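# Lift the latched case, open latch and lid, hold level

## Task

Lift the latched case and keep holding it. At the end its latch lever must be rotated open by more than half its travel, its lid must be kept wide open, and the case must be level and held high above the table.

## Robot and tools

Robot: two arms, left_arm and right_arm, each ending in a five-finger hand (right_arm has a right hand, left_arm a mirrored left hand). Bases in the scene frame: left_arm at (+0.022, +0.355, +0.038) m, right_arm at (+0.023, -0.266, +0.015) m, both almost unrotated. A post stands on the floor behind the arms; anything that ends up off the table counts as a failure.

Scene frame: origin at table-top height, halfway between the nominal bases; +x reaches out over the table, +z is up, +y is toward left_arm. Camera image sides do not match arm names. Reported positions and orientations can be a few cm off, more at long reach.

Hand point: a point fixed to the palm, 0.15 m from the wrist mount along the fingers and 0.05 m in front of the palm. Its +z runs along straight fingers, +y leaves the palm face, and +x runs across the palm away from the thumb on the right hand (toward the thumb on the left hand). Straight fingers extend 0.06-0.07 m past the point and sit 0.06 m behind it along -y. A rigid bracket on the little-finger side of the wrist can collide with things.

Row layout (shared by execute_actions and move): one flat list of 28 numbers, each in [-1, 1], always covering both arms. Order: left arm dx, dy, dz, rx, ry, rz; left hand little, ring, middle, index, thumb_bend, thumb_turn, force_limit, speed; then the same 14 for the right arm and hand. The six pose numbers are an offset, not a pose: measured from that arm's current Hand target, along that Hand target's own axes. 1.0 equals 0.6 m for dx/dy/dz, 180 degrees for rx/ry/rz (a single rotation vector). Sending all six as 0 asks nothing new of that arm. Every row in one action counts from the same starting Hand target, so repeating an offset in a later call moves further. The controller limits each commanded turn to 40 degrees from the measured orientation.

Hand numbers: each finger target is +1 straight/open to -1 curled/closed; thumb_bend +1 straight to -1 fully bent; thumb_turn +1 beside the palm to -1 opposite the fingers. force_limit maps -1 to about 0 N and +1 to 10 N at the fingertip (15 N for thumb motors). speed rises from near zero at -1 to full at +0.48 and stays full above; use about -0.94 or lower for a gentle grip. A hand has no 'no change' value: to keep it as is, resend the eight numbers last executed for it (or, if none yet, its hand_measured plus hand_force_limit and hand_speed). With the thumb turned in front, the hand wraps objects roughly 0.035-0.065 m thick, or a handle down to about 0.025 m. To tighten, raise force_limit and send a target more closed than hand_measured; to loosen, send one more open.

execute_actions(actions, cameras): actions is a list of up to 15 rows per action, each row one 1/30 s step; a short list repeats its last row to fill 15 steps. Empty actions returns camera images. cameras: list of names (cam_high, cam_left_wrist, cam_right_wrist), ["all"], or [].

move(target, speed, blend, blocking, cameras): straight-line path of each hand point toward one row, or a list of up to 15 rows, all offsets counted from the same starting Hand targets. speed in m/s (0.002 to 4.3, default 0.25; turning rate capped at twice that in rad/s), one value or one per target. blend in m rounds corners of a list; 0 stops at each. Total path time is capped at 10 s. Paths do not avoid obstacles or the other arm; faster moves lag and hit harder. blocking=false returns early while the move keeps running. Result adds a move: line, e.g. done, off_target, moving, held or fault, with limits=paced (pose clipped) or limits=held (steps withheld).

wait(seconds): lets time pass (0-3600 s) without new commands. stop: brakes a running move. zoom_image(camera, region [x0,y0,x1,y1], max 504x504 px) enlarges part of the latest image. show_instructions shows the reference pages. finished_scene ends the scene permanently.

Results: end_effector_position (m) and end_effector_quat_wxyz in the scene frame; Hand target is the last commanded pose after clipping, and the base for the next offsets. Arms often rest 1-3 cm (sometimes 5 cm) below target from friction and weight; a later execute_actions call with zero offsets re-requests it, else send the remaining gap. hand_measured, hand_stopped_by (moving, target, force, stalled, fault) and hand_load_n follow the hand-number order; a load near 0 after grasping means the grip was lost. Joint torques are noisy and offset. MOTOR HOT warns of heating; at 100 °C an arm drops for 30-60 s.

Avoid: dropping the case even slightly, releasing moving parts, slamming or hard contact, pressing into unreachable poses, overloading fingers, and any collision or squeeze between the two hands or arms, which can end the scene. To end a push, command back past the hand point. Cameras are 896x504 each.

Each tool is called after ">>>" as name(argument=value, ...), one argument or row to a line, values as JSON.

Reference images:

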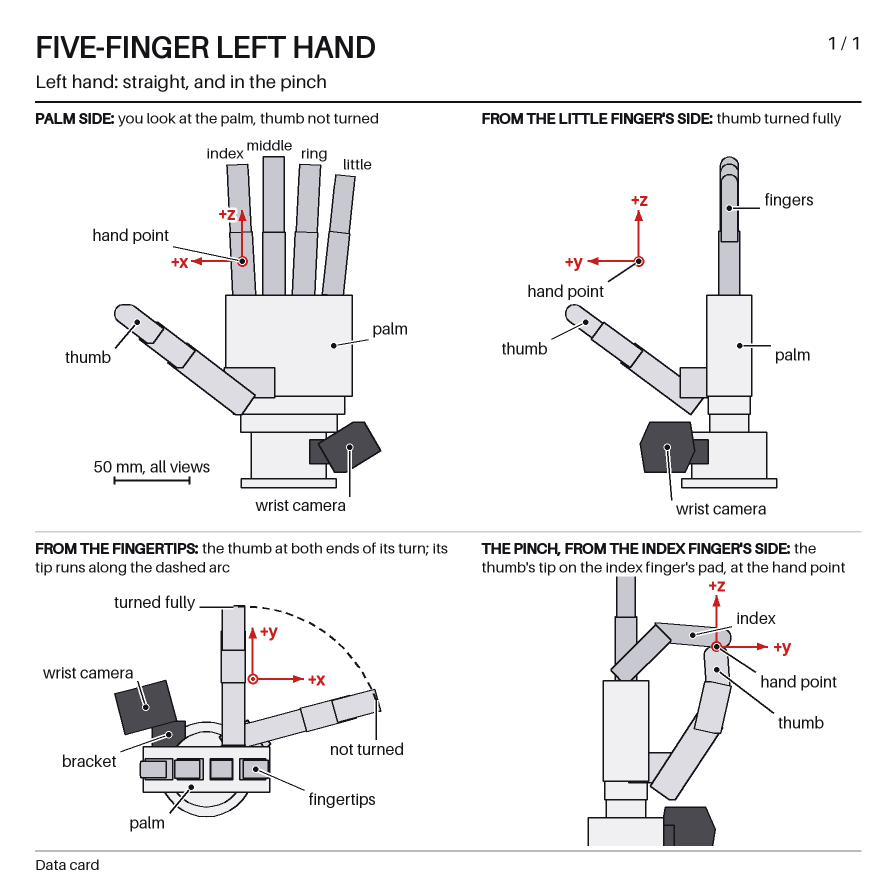

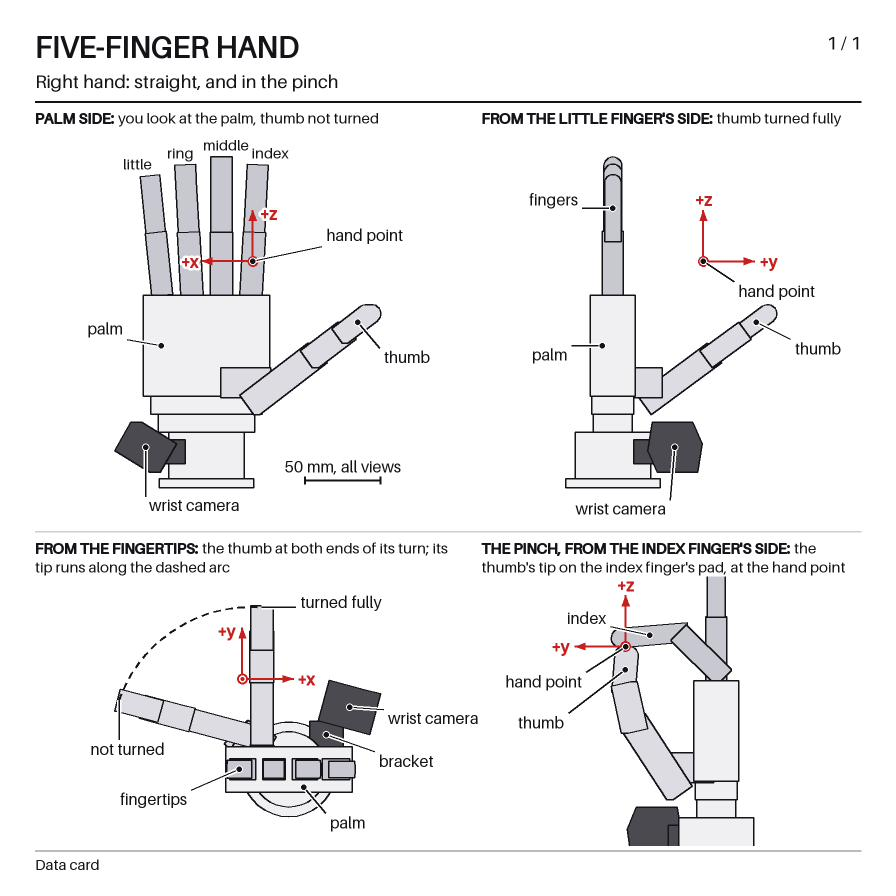

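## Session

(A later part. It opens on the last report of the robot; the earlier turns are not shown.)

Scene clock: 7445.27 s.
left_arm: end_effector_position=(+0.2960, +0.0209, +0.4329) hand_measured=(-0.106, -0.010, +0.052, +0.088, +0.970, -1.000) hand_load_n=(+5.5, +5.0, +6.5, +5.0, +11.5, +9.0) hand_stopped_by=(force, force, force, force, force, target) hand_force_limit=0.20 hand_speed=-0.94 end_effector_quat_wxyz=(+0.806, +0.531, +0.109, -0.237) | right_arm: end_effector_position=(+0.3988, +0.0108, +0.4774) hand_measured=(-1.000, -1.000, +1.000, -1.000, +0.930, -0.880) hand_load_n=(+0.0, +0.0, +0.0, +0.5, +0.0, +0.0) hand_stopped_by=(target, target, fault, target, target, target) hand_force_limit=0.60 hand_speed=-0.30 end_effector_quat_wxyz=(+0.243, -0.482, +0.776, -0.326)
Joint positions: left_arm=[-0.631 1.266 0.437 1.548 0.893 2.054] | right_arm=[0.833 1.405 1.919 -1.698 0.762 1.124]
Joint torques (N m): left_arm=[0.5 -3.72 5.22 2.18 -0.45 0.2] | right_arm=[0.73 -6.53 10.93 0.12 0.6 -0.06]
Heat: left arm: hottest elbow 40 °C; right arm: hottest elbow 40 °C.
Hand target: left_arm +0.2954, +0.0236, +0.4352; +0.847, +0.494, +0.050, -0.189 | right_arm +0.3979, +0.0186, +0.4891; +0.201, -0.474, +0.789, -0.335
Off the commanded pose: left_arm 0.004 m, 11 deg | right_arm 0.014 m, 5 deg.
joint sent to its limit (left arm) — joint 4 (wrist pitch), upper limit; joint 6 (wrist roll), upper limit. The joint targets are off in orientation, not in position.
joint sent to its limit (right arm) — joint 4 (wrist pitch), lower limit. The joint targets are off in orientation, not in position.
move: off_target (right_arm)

>>> wait(
  seconds=0.1,
  cameras=["cam_high","cam_right_wrist","cam_left_wrist"],
)

>>> zoom_image(
  camera="cam_high",
  region=[370, 0, 570, 180],
)

Scene clock: 7454.20 s.
left_arm: end_effector_position=(+0.2960, +0.0209, +0.4329) hand_measured=(-0.106, -0.010, +0.052, +0.088, +0.970, -1.000) hand_load_n=(+5.0, +5.0, +7.0, +5.5, +11.5, +9.0) hand_stopped_by=(force, force, force, force, force, target) hand_force_limit=0.20 hand_speed=-0.94 end_effector_quat_wxyz=(+0.806, +0.531, +0.109, -0.237) | right_arm: end_effector_position=(+0.3992, +0.0112, +0.4768) hand_measured=(-1.000, -1.000, +1.000, -1.000, +0.930, -0.880) hand_load_n=(+0.0, +0.0, +0.0, +0.0, +0.0, +0.0) hand_stopped_by=(target, target, fault, target, target, target) hand_force_limit=0.60 hand_speed=-0.30 end_effector_quat_wxyz=(+0.243, -0.482, +0.776, -0.326)
Joint positions: left_arm=[-0.631 1.266 0.437 1.548 0.893 2.054] | right_arm=[0.833 1.406 1.919 -1.698 0.762 1.124]
Joint torques (N m): left_arm=[0.38 -4.07 5.2 2.15 -0.41 0.19] | right_arm=[0.67 -6.65 10.86 0.09 0.6 -0.06]
Heat: left arm: hottest elbow 40 °C; right arm: hottest elbow 42 °C.
Hand target: left_arm +0.2954, +0.0236, +0.4352; +0.847, +0.494, +0.050, -0.189 | right_arm +0.3979, +0.0186, +0.4890; +0.201, -0.474, +0.789, -0.335
Off the commanded pose: left_arm 0.004 m, 11 deg | right_arm 0.014 m, 5 deg.
wait: 0.10 s; at rest from the start
cam_left_wrist: T_world_to_cam=[[-0.31698, -0.36421, -0.87572, 0.47235], [0.83413, 0.33239, -0.44016, -0.06649], [0.45139, -0.86998, 0.19844, -0.08861]] pos_world=[0.24518, 0.11704, 0.40197]
cam_right_wrist: T_world_to_cam=[[-0.6781, 0.04985, -0.73328, 0.62163], [-0.189, 0.95232, 0.23951, -0.05706], [0.71026, 0.301, -0.63634, 0.13127]] pos_world=[0.3175, -0.01616, 0.55303]

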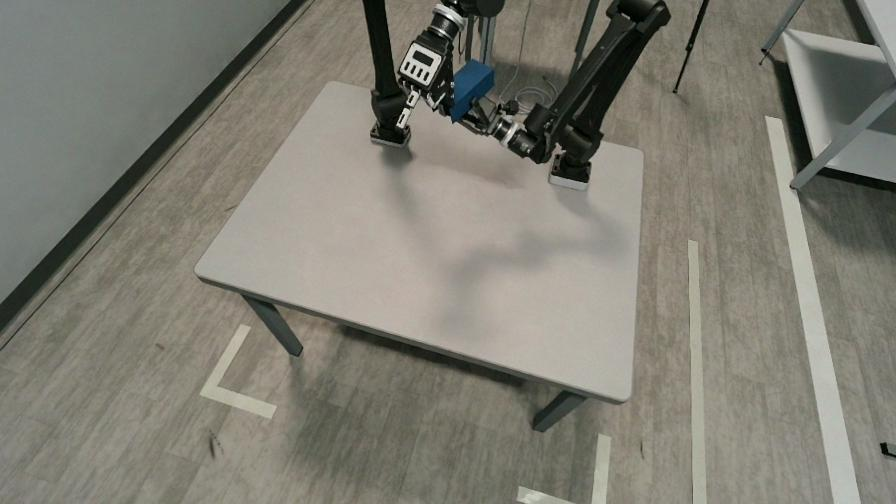

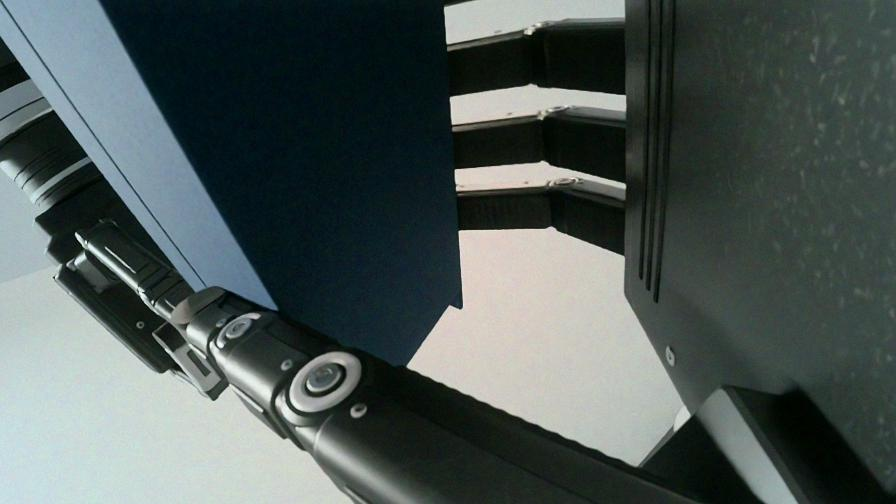

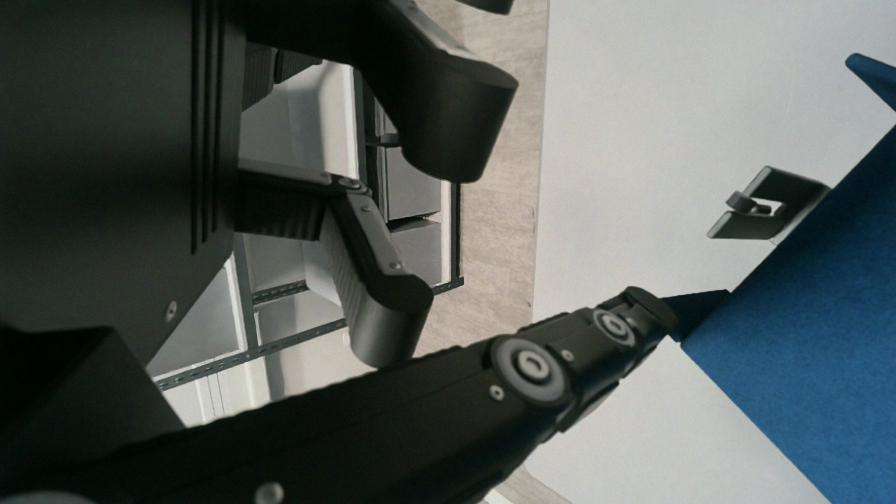

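Scaled by 2.520 from the camera's image (finer frame: 1280x720).

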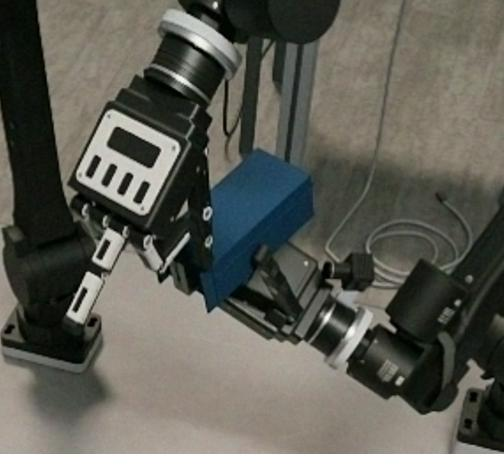

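>>> move(
  target=[0,0,0,0,0,0,-0.6,-0.6,-0.5,-0.47,0.6,-1,0.2,-0.94,0,0.0216,0.0208,0,0,0,-1,-1,1,-1,0.93,-0.93,0.6,-0.3],
  speed=0.06,
  cameras=["cam_right_wrist"],
)

>>> zoom_image(
  camera="cam_right_wrist",
  region=[580, 160, 860, 440],
)

Scene clock: 7477.30 s.
left_arm: end_effector_position=(+0.2960, +0.0209, +0.4329) hand_measured=(-0.106, -0.010, +0.052, +0.088, +0.970, -1.000) hand_load_n=(+5.5, +5.0, +7.0, +5.0, +11.0, +8.5) hand_stopped_by=(force, force, force, force, force, target) hand_force_limit=0.20 hand_speed=-0.94 end_effector_quat_wxyz=(+0.806, +0.531, +0.109, -0.237) | right_arm: end_effector_position=(+0.3996, +0.0120, +0.4766) hand_measured=(-1.000, -1.000, +1.000, -1.000, +0.930, -0.930) hand_load_n=(+0.0, +0.5, +0.0, +0.0, +0.0, +0.0) hand_stopped_by=(target, target, fault, target, target, target) hand_force_limit=0.60 hand_speed=-0.30 end_effector_quat_wxyz=(+0.243, -0.480, +0.778, -0.326)
Joint positions: left_arm=[-0.631 1.266 0.437 1.548 0.893 2.054] | right_arm=[0.834 1.407 1.919 -1.698 0.764 1.131]
Joint torques (N m): left_arm=[0.67 -4.07 5.2 2.24 -0.43 0.2] | right_arm=[0.56 -6.48 7.46 0.13 0.68 0.14]
Heat: left arm: hottest elbow 40 °C; right arm: hottest elbow 43 °C.
Hand target: left_arm +0.2954, +0.0236, +0.4352; +0.847, +0.494, +0.050, -0.189 | right_arm +0.3979, +0.0185, +0.4711; +0.201, -0.473, +0.789, -0.335
Off the commanded pose: left_arm 0.004 m, 11 deg | right_arm 0.009 m, 5 deg.
joint sent to its limit (left arm) — joint 4 (wrist pitch), upper limit; joint 6 (wrist roll), upper limit. The joint targets are off in orientation, not in position.
joint sent to its limit (right arm) — joint 4 (wrist pitch), lower limit. The joint targets are off in orientation, not in position.
move: off_target (right_arm)
cam_right_wrist: T_world_to_cam=[[-0.67634, 0.05475, -0.73455, 0.62157], [-0.18564, 0.95237, 0.24192, -0.06015], [0.71281, 0.29998, -0.63397, 0.1284]] pos_world=[0.31771, -0.01527, 0.55253]

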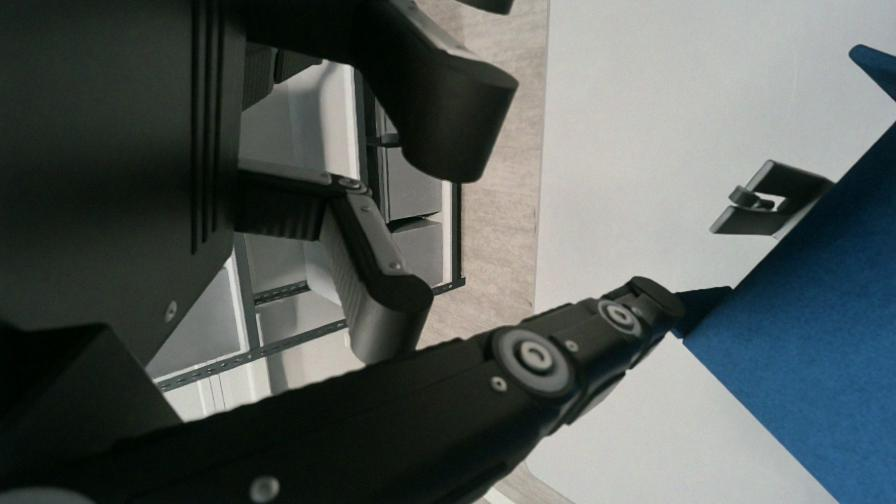

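Scaled by 1.800 from the camera's image (finer frame: 1280x720).

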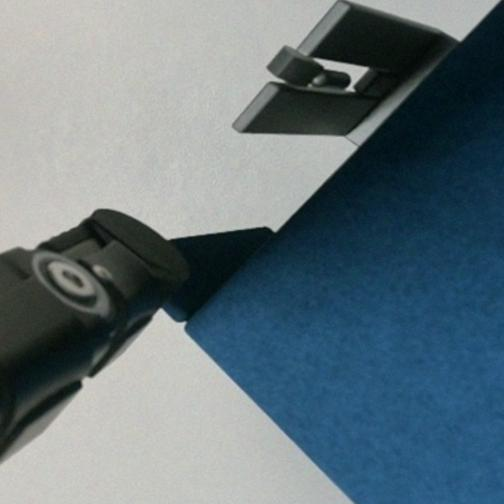

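>>> move(
  target=[0,0,0,0,0,0,-0.6,-0.6,-0.5,-0.47,0.6,-1,0.2,-0.94,0,0.018,0.0173,0,0,0,-1,-1,1,-1,0.93,-0.93,0.6,-0.3],
  speed=0.05,
  cameras=["cam_right_wrist"],
)

>>> zoom_image(
  camera="cam_right_wrist",
  region=[580, 160, 860, 440],
)

Scene clock: 7482.90 s.
left_arm: end_effector_position=(+0.2963, +0.0205, +0.4288) hand_measured=(-0.106, -0.010, +0.052, +0.088, +0.970, -1.000) hand_load_n=(+5.5, +5.0, +7.0, +5.0, +11.0, +9.0) hand_stopped_by=(force, force, force, force, force, target) hand_force_limit=0.20 hand_speed=-0.94 end_effector_quat_wxyz=(+0.804, +0.532, +0.113, -0.239) | right_arm: end_effector_position=(+0.4001, +0.0116, +0.4637) hand_measured=(-1.000, -1.000, +1.000, -1.000, +0.930, -0.930) hand_load_n=(+0.0, +0.5, +0.0, +0.0, -0.5, +0.0) hand_stopped_by=(target, target, fault, target, target, target) hand_force_limit=0.60 hand_speed=-0.30 end_effector_quat_wxyz=(+0.234, -0.475, +0.782, -0.328)
Joint positions: left_arm=[-0.631 1.27 0.431 1.548 0.894 2.054] | right_arm=[0.834 1.409 1.888 -1.698 0.768 1.158]
Joint torques (N m): left_arm=[0.38 -4.25 5.61 2.19 -0.51 0.18] | right_arm=[0.67 -6.42 7.28 0.05 0.57 0.13]
Heat: left arm: hottest elbow 40 °C; right arm: hottest elbow 43 °C.
Hand target: left_arm +0.2953, +0.0237, +0.4353; +0.847, +0.494, +0.050, -0.189 | right_arm +0.3979, +0.0186, +0.4560; +0.201, -0.474, +0.789, -0.335
Off the commanded pose: left_arm 0.007 m, 11 deg | right_arm 0.010 m, 4 deg.
joint sent to its limit (left arm) — joint 4 (wrist pitch), upper limit; joint 6 (wrist roll), upper limit. The joint targets are off in orientation, not in position.
joint sent to its limit (right arm) — joint 4 (wrist pitch), lower limit. The joint targets are off in orientation, not in position.
move: off_target (right_arm)
cam_right_wrist: T_world_to_cam=[[-0.68368, 0.0624, -0.72711, 0.61191], [-0.16456, 0.95749, 0.23691, -0.06279], [0.71098, 0.28163, -0.64435, 0.12573]] pos_world=[0.31862, -0.01348, 0.54082]

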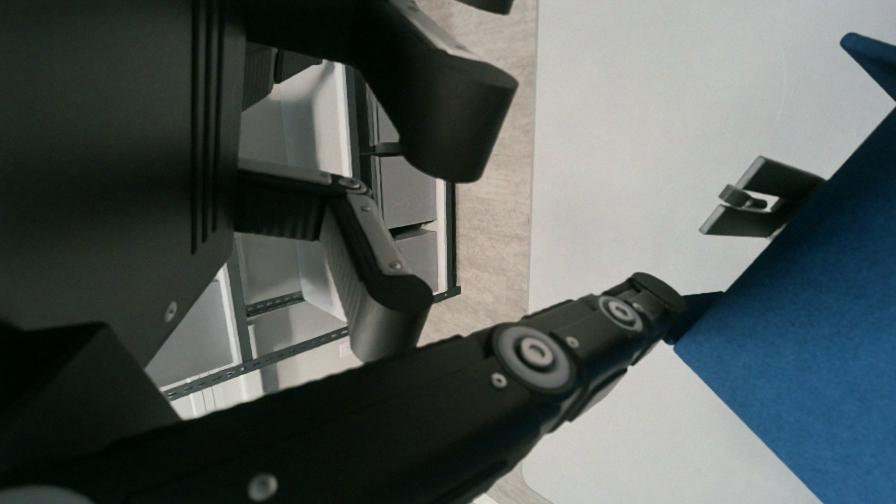

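Scaled by 1.800 from the camera's image (finer frame: 1280x720).

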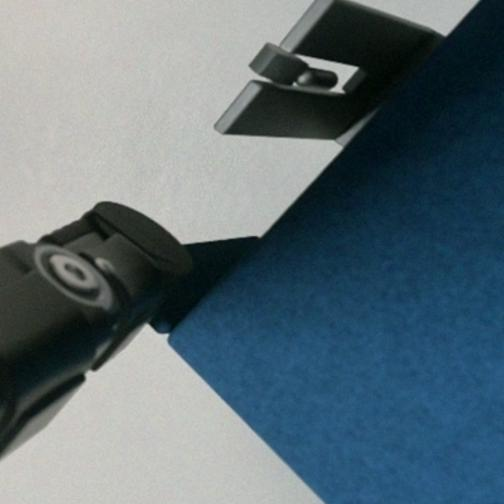

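>>> execute_actions(
  actions=[
    [[0,0,0,0,0,0,-0.6,-0.6,-0.5,-0.47,0.6,-1,0.2,-0.94,0,-0.024,-0.0231,0,0,0,-1,-1,1,-1,0.93,-0.93,0.6,-0.3]],
    [[0,0,0,0,0,0,-0.6,-0.6,-0.5,-0.47,0.6,-1,0.2,-0.94,0,0,0,0,0,0,-1,-1,1,-1,0.93,-1,0.6,-0.3]],
    [[0,0,0,0,0,0,-0.6,-0.6,-0.5,-0.47,0.6,-1,0.2,-0.94,0,0.024,0.0231,0,0,0,-1,-1,1,-1,0.93,-1,0.6,-0.3]],
  ],
  cameras=["cam_right_wrist"],
)

>>> zoom_image(
  camera="cam_right_wrist",
  region=[580, 160, 860, 440],
)

Scene clock: 7504.80 s.
left_arm: end_effector_position=(+0.2963, +0.0204, +0.4287) hand_measured=(-0.106, -0.010, +0.052, +0.088, +0.970, -1.000) hand_load_n=(+5.5, +5.0, +7.0, +5.5, +11.0, +8.5) hand_stopped_by=(force, force, force, force, force, target) hand_force_limit=0.20 hand_speed=-0.94 end_effector_quat_wxyz=(+0.804, +0.532, +0.113, -0.239) | right_arm: end_effector_position=(+0.4000, +0.0117, +0.4635) hand_measured=(-1.000, -1.000, +1.000, -1.000, +0.930, -1.000) hand_load_n=(+0.0, +0.0, +0.0, +0.0, +0.0, +0.0) hand_stopped_by=(target, target, fault, target, target, target) hand_force_limit=0.60 hand_speed=-0.30 end_effector_quat_wxyz=(+0.234, -0.475, +0.782, -0.328)
Joint positions: left_arm=[-0.631 1.27 0.431 1.548 0.894 2.054] | right_arm=[0.834 1.409 1.888 -1.698 0.767 1.158]
Joint torques (N m): left_arm=[0.44 -4.25 5.52 2.22 -0.5 0.19] | right_arm=[0.67 -6.48 7.31 0.05 0.59 0.11]
Heat: left arm: hottest elbow 40 °C; right arm: hottest elbow 41 °C.
Hand target: left_arm +0.2953, +0.0236, +0.4352; +0.847, +0.494, +0.050, -0.189 | right_arm +0.3979, +0.0185, +0.4560; +0.201, -0.474, +0.789, -0.335
Off the commanded pose: left_arm 0.007 m, 11 deg | right_arm 0.010 m, 4 deg.
joint sent to its limit (left arm) — joint 4 (wrist pitch), upper limit; joint 6 (wrist roll), upper limit. The joint targets are off in orientation, not in position.
joint sent to its limit (right arm) — joint 4 (wrist pitch), lower limit. The joint targets are off in orientation, not in position.
Step readings (end_effector_position of left_arm | right_arm):
0: (+0.2963, +0.0205, +0.4288) | (+0.4001, +0.0116, +0.4637)
1: (+0.2963, +0.0205, +0.4288) | (+0.4001, +0.0116, +0.4637)
2: (+0.2963, +0.0205, +0.4288) | (+0.4001, +0.0116, +0.4637)
4: (+0.2963, +0.0205, +0.4288) | (+0.4001, +0.0117, +0.4639)
8: (+0.2963, +0.0205, +0.4288) | (+0.4000, +0.0117, +0.4648)
15: (+0.2963, +0.0205, +0.4288) | (+0.4000, +0.0116, +0.4647)
16: (+0.2963, +0.0205, +0.4288) | (+0.4000, +0.0116, +0.4647)
17: (+0.2963, +0.0205, +0.4288) | (+0.4000, +0.0116, +0.4647)
19: (+0.2962, +0.0205, +0.4288) | (+0.3999, +0.0117, +0.4647)
23: (+0.2962, +0.0205, +0.4288) | (+0.3998, +0.0118, +0.4646)
30: (+0.2962, +0.0205, +0.4288) | (+0.3998, +0.0118, +0.4646)
31: (+0.2962, +0.0205, +0.4288) | (+0.3998, +0.0118, +0.4646)
32: (+0.2962, +0.0205, +0.4288) | (+0.3998, +0.0118, +0.4646)
34: (+0.2962, +0.0205, +0.4288) | (+0.3998, +0.0118, +0.4646)
38: (+0.2963, +0.0204, +0.4287) | (+0.3999, +0.0117, +0.4636)
45: (+0.2963, +0.0204, +0.4287) | (+0.4000, +0.0117, +0.4635)
cam_right_wrist: T_world_to_cam=[[-0.68394, 0.06267, -0.72684, 0.61171], [-0.16431, 0.95747, 0.23716, -0.06299], [0.71079, 0.28163, -0.64456, 0.12591]] pos_world=[0.31853, -0.01348, 0.54072]

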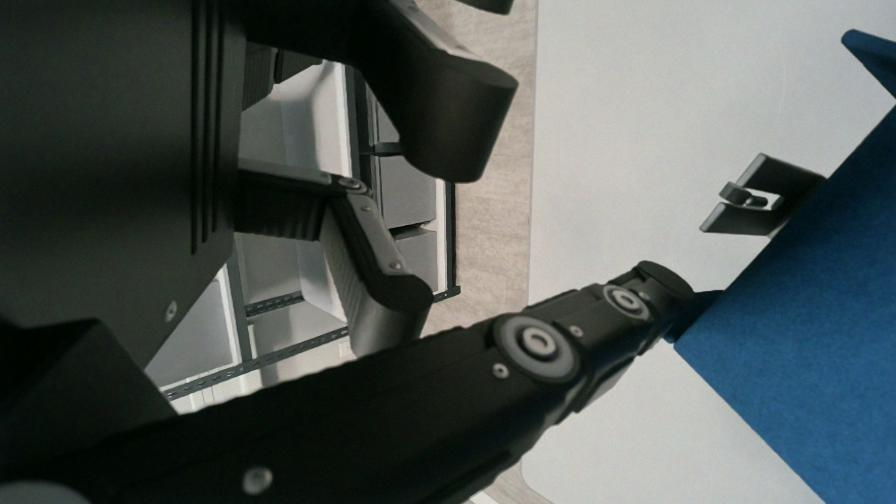

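Scaled by 1.800 from the camera's image (finer frame: 1280x720).

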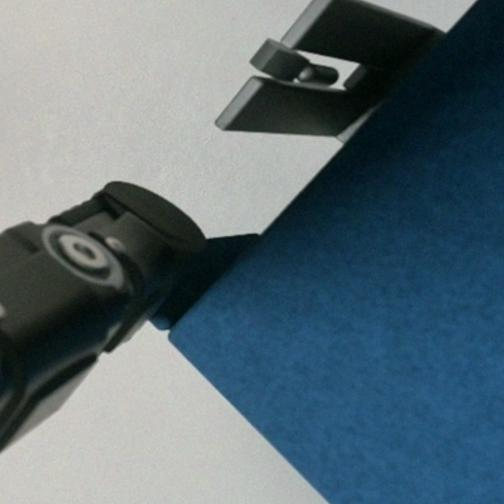

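>>> execute_actions(
  actions=[
    [[0,0,0,0,0,0,-0.6,-0.6,-0.5,-0.47,0.6,-1,0.2,-0.94,0,0.0084,0.0081,0,0,0,-1,-1,1,-1,0.93,-1,0.6,-0.3]],
    [[0,0,0,0,0,0,-0.6,-0.6,-0.5,-0.47,0.6,-1,0.2,-0.94,0,0.0048,0.0046,0,0,0,-1,-1,1,-1,0.93,-1,0.6,-0.3]],
  ],
  cameras=["cam_right_wrist"],
)

>>> zoom_image(
  camera="cam_right_wrist",
  region=[580, 160, 860, 440],
)

Scene clock: 7510.27 s.
left_arm: end_effector_position=(+0.2969, +0.0196, +0.4241) hand_measured=(-0.106, -0.010, +0.052, +0.088, +0.970, -1.000) hand_load_n=(+6.0, +5.0, +7.0, +5.5, +11.0, +8.5) hand_stopped_by=(force, force, force, force, force, target) hand_force_limit=0.20 hand_speed=-0.94 end_effector_quat_wxyz=(+0.801, +0.534, +0.118, -0.244) | right_arm: end_effector_position=(+0.4008, +0.0108, +0.4566) hand_measured=(-1.000, -1.000, +1.000, -1.000, +0.930, -1.000) hand_load_n=(+0.0, +0.0, +0.0, +0.0, -1.5, +0.0) hand_stopped_by=(target, target, fault, target, target, target) hand_force_limit=0.60 hand_speed=-0.30 end_effector_quat_wxyz=(+0.230, -0.469, +0.786, -0.330)
Joint positions: left_arm=[-0.631 1.276 0.427 1.548 0.896 2.048] | right_arm=[0.834 1.409 1.869 -1.698 0.773 1.18]
Joint torques (N m): left_arm=[0.56 -4.48 5.85 2.19 -0.6 0.26] | right_arm=[0.79 -6.36 6.89 0.03 0.43 0.1]
Heat: left arm: hottest elbow 40 °C; right arm: hottest elbow 41 °C.
Hand target: left_arm +0.2954, +0.0236, +0.4352; +0.847, +0.494, +0.050, -0.189 | right_arm +0.3979, +0.0185, +0.4451; +0.201, -0.474, +0.789, -0.335
Off the commanded pose: left_arm 0.012 m, 12 deg | right_arm 0.014 m, 3 deg.
joint sent to its limit (left arm) — joint 4 (wrist pitch), upper limit; joint 6 (wrist roll), upper limit. The joint targets are off in orientation, not in position.
joint sent to its limit (right arm) — joint 4 (wrist pitch), lower limit. The joint targets still meet the commanded pose.
Step readings (end_effector_position of left_arm | right_arm):
0: (+0.2963, +0.0204, +0.4287) | (+0.4000, +0.0117, +0.4635)
1: (+0.2963, +0.0204, +0.4287) | (+0.4000, +0.0117, +0.4634)
2: (+0.2963, +0.0204, +0.4287) | (+0.4001, +0.0116, +0.4628)
4: (+0.2965, +0.0202, +0.4277) | (+0.4003, +0.0113, +0.4614)
8: (+0.2966, +0.0200, +0.4252) | (+0.4003, +0.0110, +0.4586)
15: (+0.2966, +0.0200, +0.4251) | (+0.4004, +0.0111, +0.4585)
16: (+0.2966, +0.0200, +0.4251) | (+0.4004, +0.0111, +0.4585)
17: (+0.2966, +0.0200, +0.4251) | (+0.4004, +0.0111, +0.4582)
19: (+0.2967, +0.0199, +0.4249) | (+0.4005, +0.0109, +0.4574)
23: (+0.2969, +0.0196, +0.4241) | (+0.4007, +0.0107, +0.4566)
30: (+0.2969, +0.0196, +0.4241) | (+0.4008, +0.0108, +0.4566)
cam_right_wrist: T_world_to_cam=[[-0.68444, 0.07191, -0.72552, 0.60671], [-0.1481, 0.96066, 0.23494, -0.06592], [0.71387, 0.26825, -0.64686, 0.12112]] pos_world=[0.31904, -0.01279, 0.53401]

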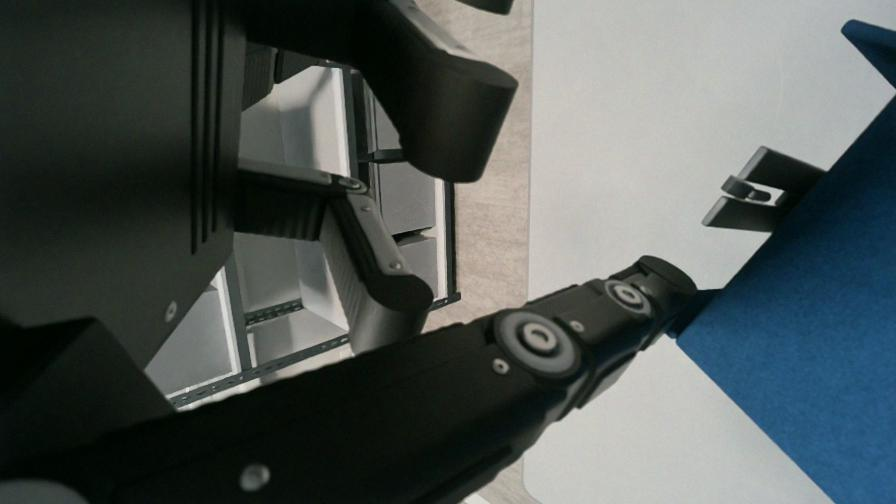

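Scaled by 1.800 from the camera's image (finer frame: 1280x720).

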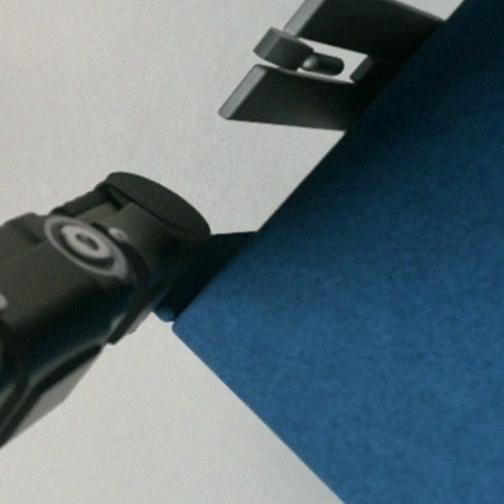

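>>> wait(
  seconds=0.1,
  cameras=["cam_high","cam_left_wrist"],
)

>>> zoom_image(
  camera="cam_high",
  region=[400, 30, 500, 130],
)

>>> zoom_image(
  camera="cam_left_wrist",
  region=[0, 100, 320, 420],
)

Scene clock: 7544.03 s.
left_arm: end_effector_position=(+0.2969, +0.0196, +0.4241) hand_measured=(-0.106, -0.010, +0.052, +0.088, +0.970, -1.000) hand_load_n=(+5.5, +5.0, +7.0, +5.5, +11.5, +9.0) hand_stopped_by=(force, force, force, force, force, target) hand_force_limit=0.20 hand_speed=-0.94 end_effector_quat_wxyz=(+0.801, +0.534, +0.118, -0.244) | right_arm: end_effector_position=(+0.4008, +0.0108, +0.4566) hand_measured=(-1.000, -1.000, +1.000, -1.000, +0.930, -1.000) hand_load_n=(+0.0, +0.0, +0.0, +0.0, -1.0, +0.0) hand_stopped_by=(target, target, fault, target, target, target) hand_force_limit=0.60 hand_speed=-0.30 end_effector_quat_wxyz=(+0.230, -0.469, +0.786, -0.330)
Joint positions: left_arm=[-0.631 1.276 0.427 1.548 0.896 2.048] | right_arm=[0.834 1.409 1.869 -1.698 0.773 1.18]
Joint torques (N m): left_arm=[0.5 -4.89 5.76 2.24 -0.62 0.26] | right_arm=[0.73 -6.42 6.84 0.02 0.43 0.09]
Heat: left arm: hottest elbow 41 °C; right arm: hottest elbow 40 °C.
Hand target: left_arm +0.2954, +0.0236, +0.4352; +0.847, +0.494, +0.050, -0.189 | right_arm +0.3979, +0.0185, +0.4451; +0.201, -0.474, +0.789, -0.335
Off the commanded pose: left_arm 0.012 m, 12 deg | right_arm 0.014 m, 3 deg.
wait: 0.10 s; at rest from the start
cam_left_wrist: T_world_to_cam=[[-0.33619, -0.35074, -0.87405, 0.46919], [0.82672, 0.33464, -0.45227, -0.06338], [0.45112, -0.87464, 0.17746, -0.07936]] pos_world=[0.24594, 0.11636, 0.39551]

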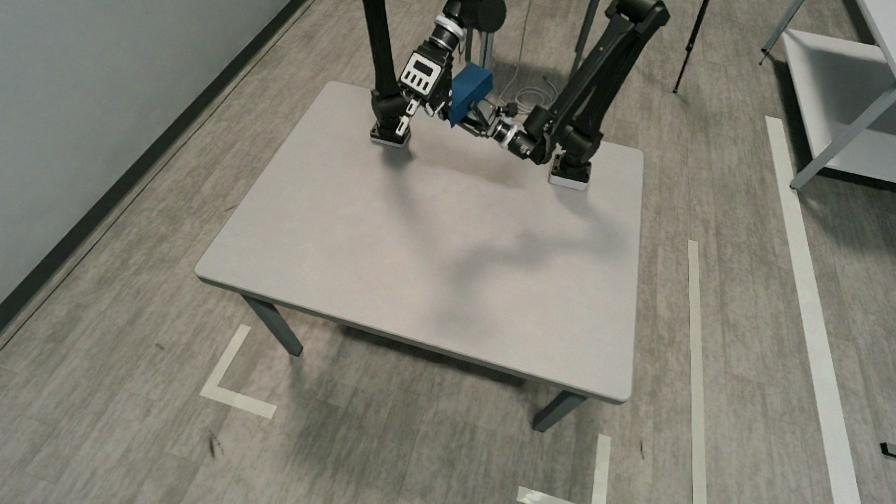

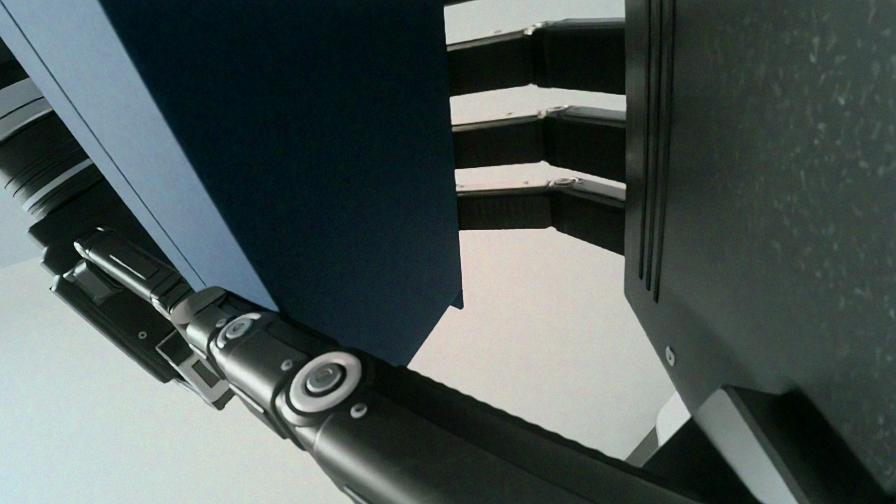

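Scaled by 5.040 from the camera's image (finer frame: 1280x720).

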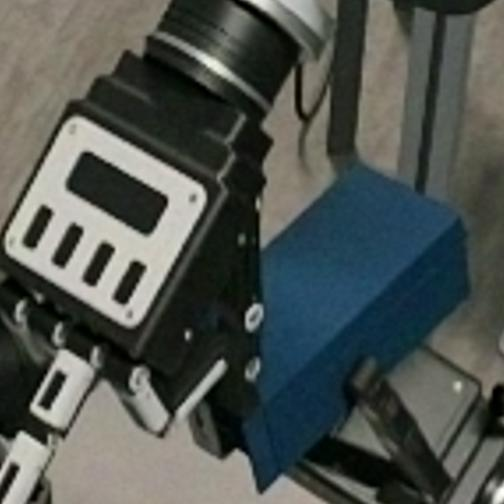

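Scaled by 1.575 from the camera's image (finer frame: 1280x720).

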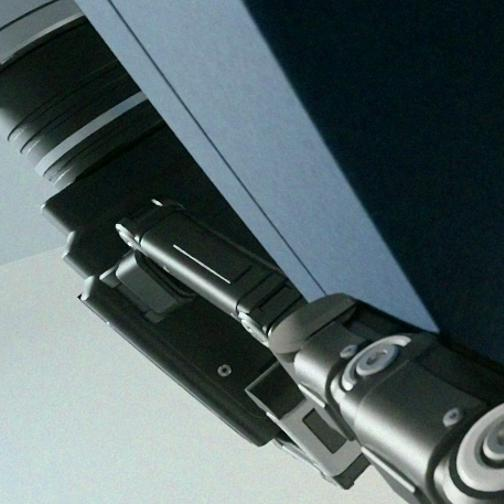

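>>> wait(
  seconds=0.1,
  cameras=["cam_right_wrist"],
)

>>> zoom_image(
  camera="cam_right_wrist",
  region=[796, 0, 896, 100],
)

>>> zoom_image(
  camera="cam_right_wrist",
  region=[620, 240, 760, 380],
)

Scene clock: 7570.10 s.
left_arm: end_effector_position=(+0.2969, +0.0196, +0.4241) hand_measured=(-0.106, -0.010, +0.052, +0.088, +0.970, -1.000) hand_load_n=(+5.5, +5.0, +7.0, +5.5, +11.0, +9.0) hand_stopped_by=(force, force, force, force, force, target) hand_force_limit=0.20 hand_speed=-0.94 end_effector_quat_wxyz=(+0.801, +0.534, +0.118, -0.244) | right_arm: end_effector_position=(+0.4008, +0.0108, +0.4566) hand_measured=(-1.000, -1.000, +1.000, -1.000, +0.930, -1.000) hand_load_n=(+0.0, +0.0, +0.0, +0.0, -1.0, +0.0) hand_stopped_by=(target, target, fault, target, target, target) hand_force_limit=0.60 hand_speed=-0.30 end_effector_quat_wxyz=(+0.230, -0.469, +0.786, -0.330)
Joint positions: left_arm=[-0.631 1.276 0.427 1.548 0.896 2.048] | right_arm=[0.834 1.409 1.869 -1.698 0.773 1.18]
Joint torques (N m): left_arm=[0.38 -4.84 5.87 2.24 -0.59 0.26] | right_arm=[0.79 -6.59 6.86 -0.01 0.43 0.08]
Heat: left arm: hottest elbow 41 °C; right arm: hottest elbow 40 °C.
Hand target: left_arm +0.2954, +0.0236, +0.4352; +0.847, +0.494, +0.050, -0.189 | right_arm +0.3979, +0.0185, +0.4451; +0.201, -0.474, +0.789, -0.335
Off the commanded pose: left_arm 0.012 m, 12 deg | right_arm 0.014 m, 3 deg.
wait: 0.10 s; at rest from the start
cam_right_wrist: T_world_to_cam=[[-0.68444, 0.07191, -0.72552, 0.60671], [-0.1481, 0.96066, 0.23494, -0.06592], [0.71387, 0.26825, -0.64686, 0.12112]] pos_world=[0.31904, -0.01279, 0.53401]

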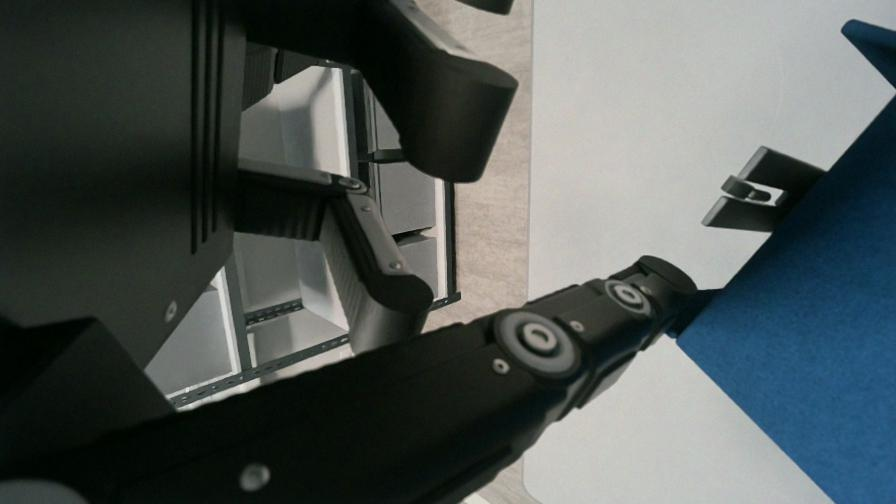

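Scaled by 5.040 from the camera's image (finer frame: 1280x720).

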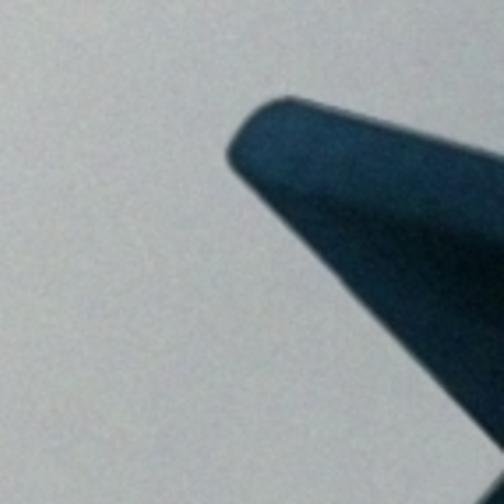

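Scaled by 3.600 from the camera's image (finer frame: 1280x720).

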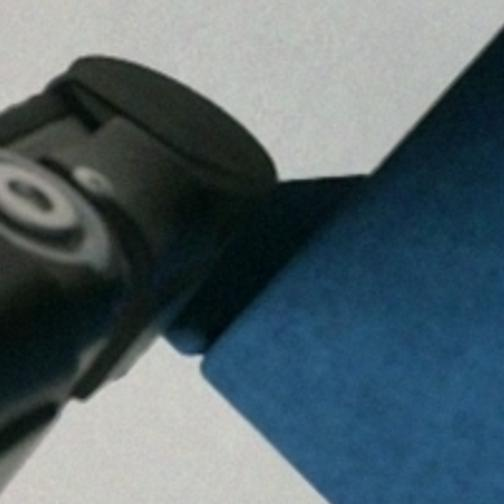

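>>> move(
  target=[0,0,0,0,0,0,-0.6,-0.6,-0.5,-0.47,0.6,-1,0.2,-0.94,0.0074,-0.0444,-0.0438,0,0,0,-1,-1,1,-1,0.93,-1,0.6,-0.3],
  speed=0.06,
  cameras=["cam_right_wrist"],
)

>>> zoom_image(
  camera="cam_right_wrist",
  region=[616, 160, 896, 440],
)

Scene clock: 7596.43 s.
left_arm: end_effector_position=(+0.2969, +0.0196, +0.4242) hand_measured=(-0.106, -0.010, +0.052, +0.088, +0.970, -1.000) hand_load_n=(+5.0, +5.0, +7.0, +5.0, +11.5, +9.0) hand_stopped_by=(force, force, force, force, force, target) hand_force_limit=0.20 hand_speed=-0.94 end_effector_quat_wxyz=(+0.801, +0.534, +0.117, -0.243) | right_arm: end_effector_position=(+0.3991, +0.0117, +0.4648) hand_measured=(-1.000, -1.000, +1.000, -1.000, +0.930, -1.000) hand_load_n=(+0.0, +0.0, +0.0, +0.0, +0.0, +0.0) hand_stopped_by=(target, target, fault, target, target, target) hand_force_limit=0.60 hand_speed=-0.30 end_effector_quat_wxyz=(+0.233, -0.481, +0.779, -0.328)
Joint positions: left_arm=[-0.631 1.276 0.427 1.548 0.896 2.05] | right_arm=[0.834 1.409 1.892 -1.698 0.764 1.141]
Joint torques (N m): left_arm=[0.38 -4.72 5.75 2.13 -0.56 0.23] | right_arm=[0.32 -7.53 10.91 0.03 0.51 -0.13]
Heat: left arm: hottest elbow 41 °C; right arm: hottest elbow 39 °C.
Hand target: left_arm +0.2954, +0.0236, +0.4352; +0.847, +0.494, +0.050, -0.189 | right_arm +0.3955, +0.0148, +0.4824; +0.201, -0.474, +0.789, -0.335
Off the commanded pose: left_arm 0.012 m, 12 deg | right_arm 0.018 m, 4 deg.
joint sent to its limit (left arm) — joint 4 (wrist pitch), upper limit; joint 6 (wrist roll), upper limit. The joint targets are off in orientation, not in position.
joint sent to its limit (right arm) — joint 4 (wrist pitch), lower limit. The joint targets are off in orientation, not in position.
move: off_target (right_arm)
cam_right_wrist: T_world_to_cam=[[-0.68773, 0.0495, -0.72428, 0.6124], [-0.17553, 0.95673, 0.23207, -0.05656], [0.70443, 0.28673, -0.64928, 0.13204]] pos_world=[0.31822, -0.01406, 0.54241]

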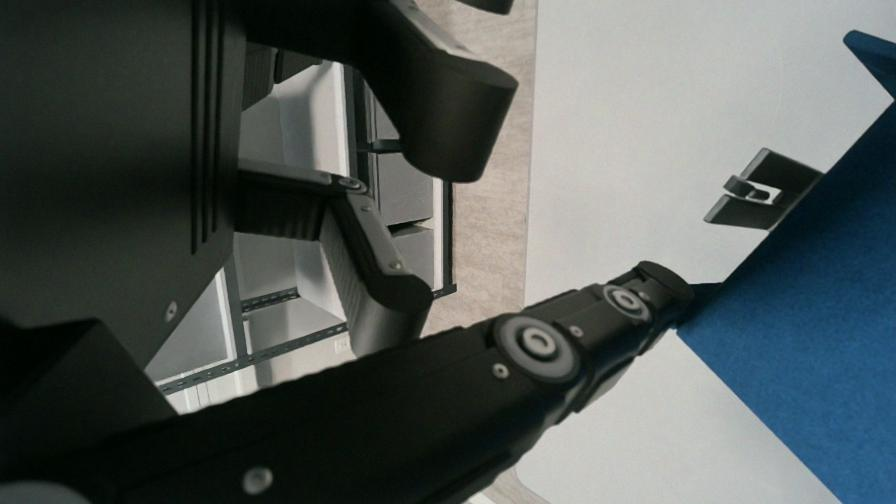

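Scaled by 1.800 from the camera's image (finer frame: 1280x720).

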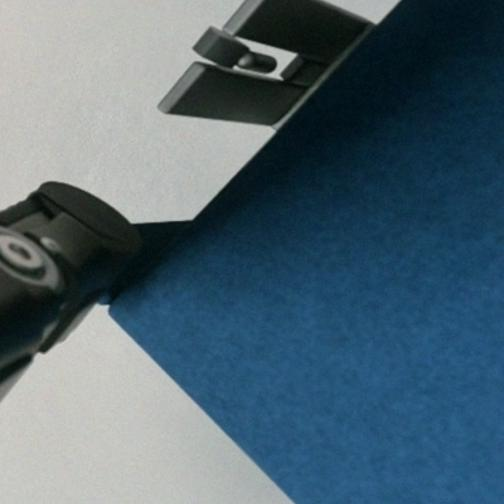

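>>> execute_actions(
  actions=[
    [[0,0,0,0,0,0,-0.6,-0.6,-0.5,-0.47,0.6,-1,0.2,-0.94,0,0.0204,0.0197,0,0,0,-1,-1,1,-1,0.87,-1,0.6,-0.3]],
    [[0,0,0,0,0,0,-0.6,-0.6,-0.5,-0.47,0.6,-1,0.2,-0.94,0,0.012,0.0115,0,0,0,-1,-1,1,-1,0.87,-1,0.6,-0.3]],
  ],
  cameras=["cam_right_wrist"],
)

>>> zoom_image(
  camera="cam_right_wrist",
  region=[600, 160, 800, 360],
)

Scene clock: 7622.67 s.
left_arm: end_effector_position=(+0.2969, +0.0196, +0.4237) hand_measured=(-0.106, -0.010, +0.052, +0.088, +0.970, -1.000) hand_load_n=(+5.5, +5.0, +7.0, +5.0, +11.0, +9.0) hand_stopped_by=(force, force, force, force, force, target) hand_force_limit=0.20 hand_speed=-0.94 end_effector_quat_wxyz=(+0.801, +0.534, +0.118, -0.243) | right_arm: end_effector_position=(+0.3991, +0.0109, +0.4574) hand_measured=(-1.000, -1.000, +1.000, -1.000, +0.870, -1.000) hand_load_n=(+0.0, +0.0, +0.0, +0.0, +0.0, +0.0) hand_stopped_by=(target, target, fault, target, target, target) hand_force_limit=0.60 hand_speed=-0.30 end_effector_quat_wxyz=(+0.228, -0.478, +0.782, -0.329)
Joint positions: left_arm=[-0.631 1.276 0.426 1.548 0.896 2.049] | right_arm=[0.834 1.408 1.873 -1.698 0.766 1.158]
Joint torques (N m): left_arm=[0.56 -4.48 5.97 2.22 -0.63 0.22] | right_arm=[0.62 -7.12 7.58 0.05 0.6 0.1]
Heat: left arm: hottest elbow 41 °C; right arm: hottest elbow 41 °C.
Hand target: left_arm +0.2953, +0.0236, +0.4352; +0.847, +0.494, +0.050, -0.189 | right_arm +0.3954, +0.0147, +0.4556; +0.201, -0.473, +0.789, -0.335
Off the commanded pose: left_arm 0.012 m, 12 deg | right_arm 0.006 m, 3 deg.
joint sent to its limit (left arm) — joint 4 (wrist pitch), upper limit; joint 6 (wrist roll), upper limit. The joint targets are off in orientation, not in position.
joint sent to its limit (right arm) — joint 4 (wrist pitch), lower limit. The joint targets are off in orientation, not in position.
Step readings (end_effector_position of left_arm | right_arm):
0: (+0.2969, +0.0196, +0.4242) | (+0.3991, +0.0116, +0.4648)
1: (+0.2969, +0.0196, +0.4242) | (+0.3991, +0.0116, +0.4648)
2: (+0.2969, +0.0196, +0.4242) | (+0.3991, +0.0116, +0.4648)
4: (+0.2969, +0.0196, +0.4242) | (+0.3991, +0.0116, +0.4648)
8: (+0.2969, +0.0196, +0.4242) | (+0.3991, +0.0116, +0.4648)
15: (+0.2969, +0.0196, +0.4242) | (+0.3991, +0.0116, +0.4648)
16: (+0.2969, +0.0196, +0.4242) | (+0.3990, +0.0116, +0.4646)
17: (+0.2969, +0.0196, +0.4242) | (+0.3991, +0.0115, +0.4637)
19: (+0.2969, +0.0196, +0.4242) | (+0.3989, +0.0111, +0.4611)
23: (+0.2969, +0.0196, +0.4237) | (+0.3989, +0.0108, +0.4572)
30: (+0.2969, +0.0196, +0.4237) | (+0.3991, +0.0109, +0.4573)
cam_right_wrist: T_world_to_cam=[[-0.69142, 0.05501, -0.72036, 0.60681], [-0.16238, 0.95975, 0.22915, -0.05808], [0.70397, 0.27541, -0.65466, 0.13011]] pos_world=[0.31853, -0.01347, 0.5356]

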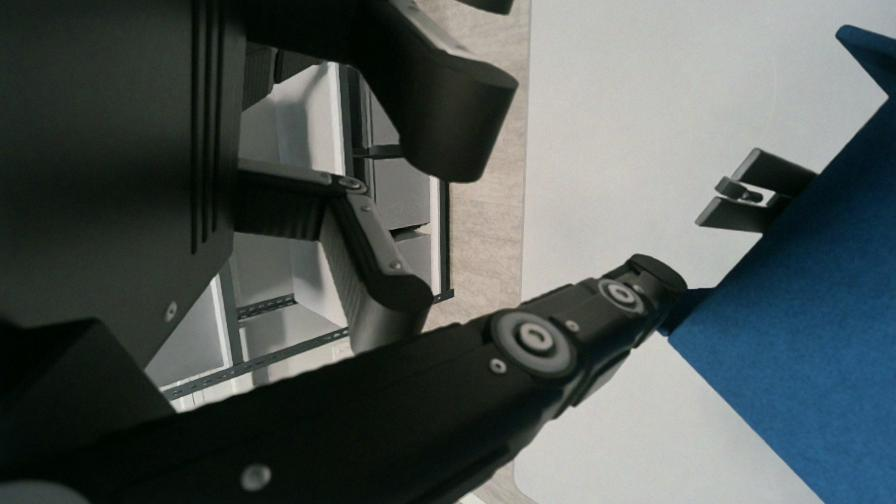

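Scaled by 2.520 from the camera's image (finer frame: 1280x720).

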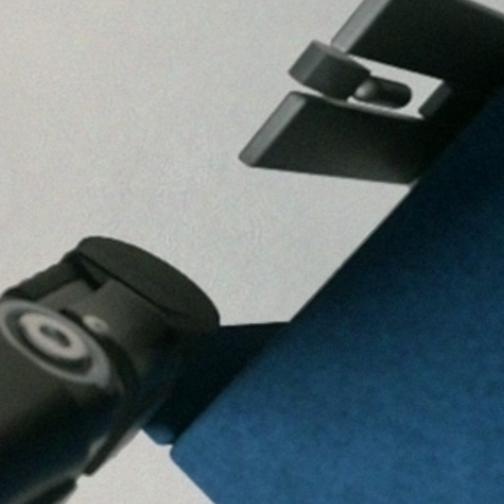

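>>> execute_actions(
  actions=[
    [[0,0,0,0,0,0,-0.6,-0.6,-0.5,-0.47,0.6,-1,0.2,-0.94,0.0078,-0.0321,-0.0313,0,0,0,-1,-1,1,-1,0.87,-1,0.6,-0.3]],
    [[0,0,0,0,0,0,-0.6,-0.6,-0.5,-0.47,0.6,-1,0.2,-0.94,0,0,0,0,0,0,-1,-1,1,-1,0.87,-1,0.6,-0.3]],
  ],
  cameras=["cam_right_wrist"],
)

>>> zoom_image(
  camera="cam_right_wrist",
  region=[600, 160, 800, 360],
)

Scene clock: 7681.53 s.
left_arm: end_effector_position=(+0.2969, +0.0196, +0.4237) hand_measured=(-0.106, -0.010, +0.052, +0.088, +0.970, -1.000) hand_load_n=(+5.5, +5.0, +7.0, +5.5, +11.0, +9.0) hand_stopped_by=(force, force, force, force, force, target) hand_force_limit=0.20 hand_speed=-0.94 end_effector_quat_wxyz=(+0.801, +0.534, +0.118, -0.243) | right_arm: end_effector_position=(+0.3981, +0.0108, +0.4599) hand_measured=(-1.000, -1.000, +1.000, -1.000, +0.870, -1.000) hand_load_n=(+0.0, +0.0, +0.0, +0.0, +0.0, +0.0) hand_stopped_by=(target, target, fault, target, target, target) hand_force_limit=0.60 hand_speed=-0.30 end_effector_quat_wxyz=(+0.228, -0.485, +0.778, -0.329)
Joint positions: left_arm=[-0.631 1.276 0.426 1.548 0.896 2.05] | right_arm=[0.834 1.407 1.88 -1.698 0.763 1.139]
Joint torques (N m): left_arm=[0.62 -4.72 5.87 2.32 -0.59 0.24] | right_arm=[0.21 -8.35 10.97 0.02 0.5 -0.13]
Heat: left arm: hottest elbow 41 °C; right arm: hottest elbow 40 °C.
Hand target: left_arm +0.2953, +0.0236, +0.4352; +0.847, +0.494, +0.050, -0.189 | right_arm +0.3931, +0.0108, +0.4823; +0.201, -0.474, +0.789, -0.335
Off the commanded pose: left_arm 0.012 m, 12 deg | right_arm 0.023 m, 4 deg.
joint sent to its limit (left arm) — joint 4 (wrist pitch), upper limit; joint 6 (wrist roll), upper limit. The joint targets are off in orientation, not in position.
joint sent to its limit (right arm) — joint 4 (wrist pitch), lower limit. The joint targets are off in orientation, not in position.
Step readings (end_effector_position of left_arm | right_arm):
0: (+0.2969, +0.0196, +0.4237) | (+0.3992, +0.0110, +0.4574)
1: (+0.2969, +0.0196, +0.4237) | (+0.3992, +0.0110, +0.4574)
2: (+0.2969, +0.0196, +0.4237) | (+0.3991, +0.0109, +0.4574)
4: (+0.2969, +0.0196, +0.4237) | (+0.3988, +0.0110, +0.4581)
8: (+0.2969, +0.0196, +0.4237) | (+0.3984, +0.0110, +0.4599)
15: (+0.2969, +0.0196, +0.4237) | (+0.3981, +0.0109, +0.4599)
16: (+0.2969, +0.0196, +0.4237) | (+0.3981, +0.0108, +0.4599)
17: (+0.2969, +0.0196, +0.4237) | (+0.3981, +0.0108, +0.4599)
19: (+0.2969, +0.0196, +0.4237) | (+0.3981, +0.0108, +0.4599)
23: (+0.2969, +0.0196, +0.4237) | (+0.3981, +0.0108, +0.4599)
30: (+0.2969, +0.0196, +0.4237) | (+0.3981, +0.0108, +0.4599)
cam_right_wrist: T_world_to_cam=[[-0.6941, 0.04163, -0.71868, 0.60828], [-0.17529, 0.9585, 0.22482, -0.05158], [0.69822, 0.28203, -0.65799, 0.13639]] pos_world=[0.31793, -0.01435, 0.5385]

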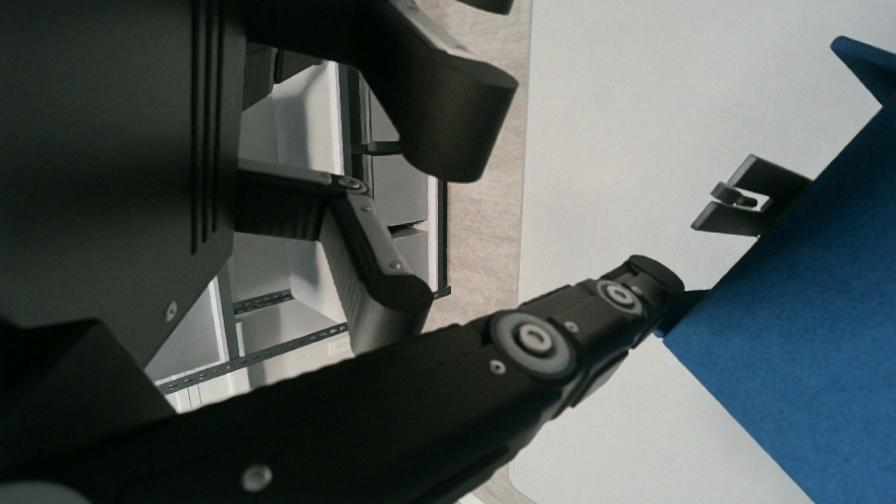

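Scaled by 2.520 from the camera's image (finer frame: 1280x720).

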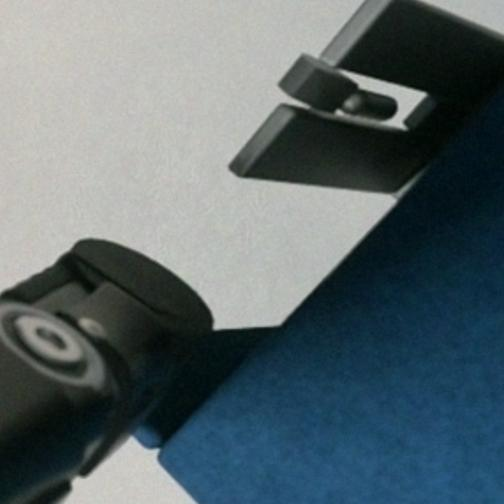

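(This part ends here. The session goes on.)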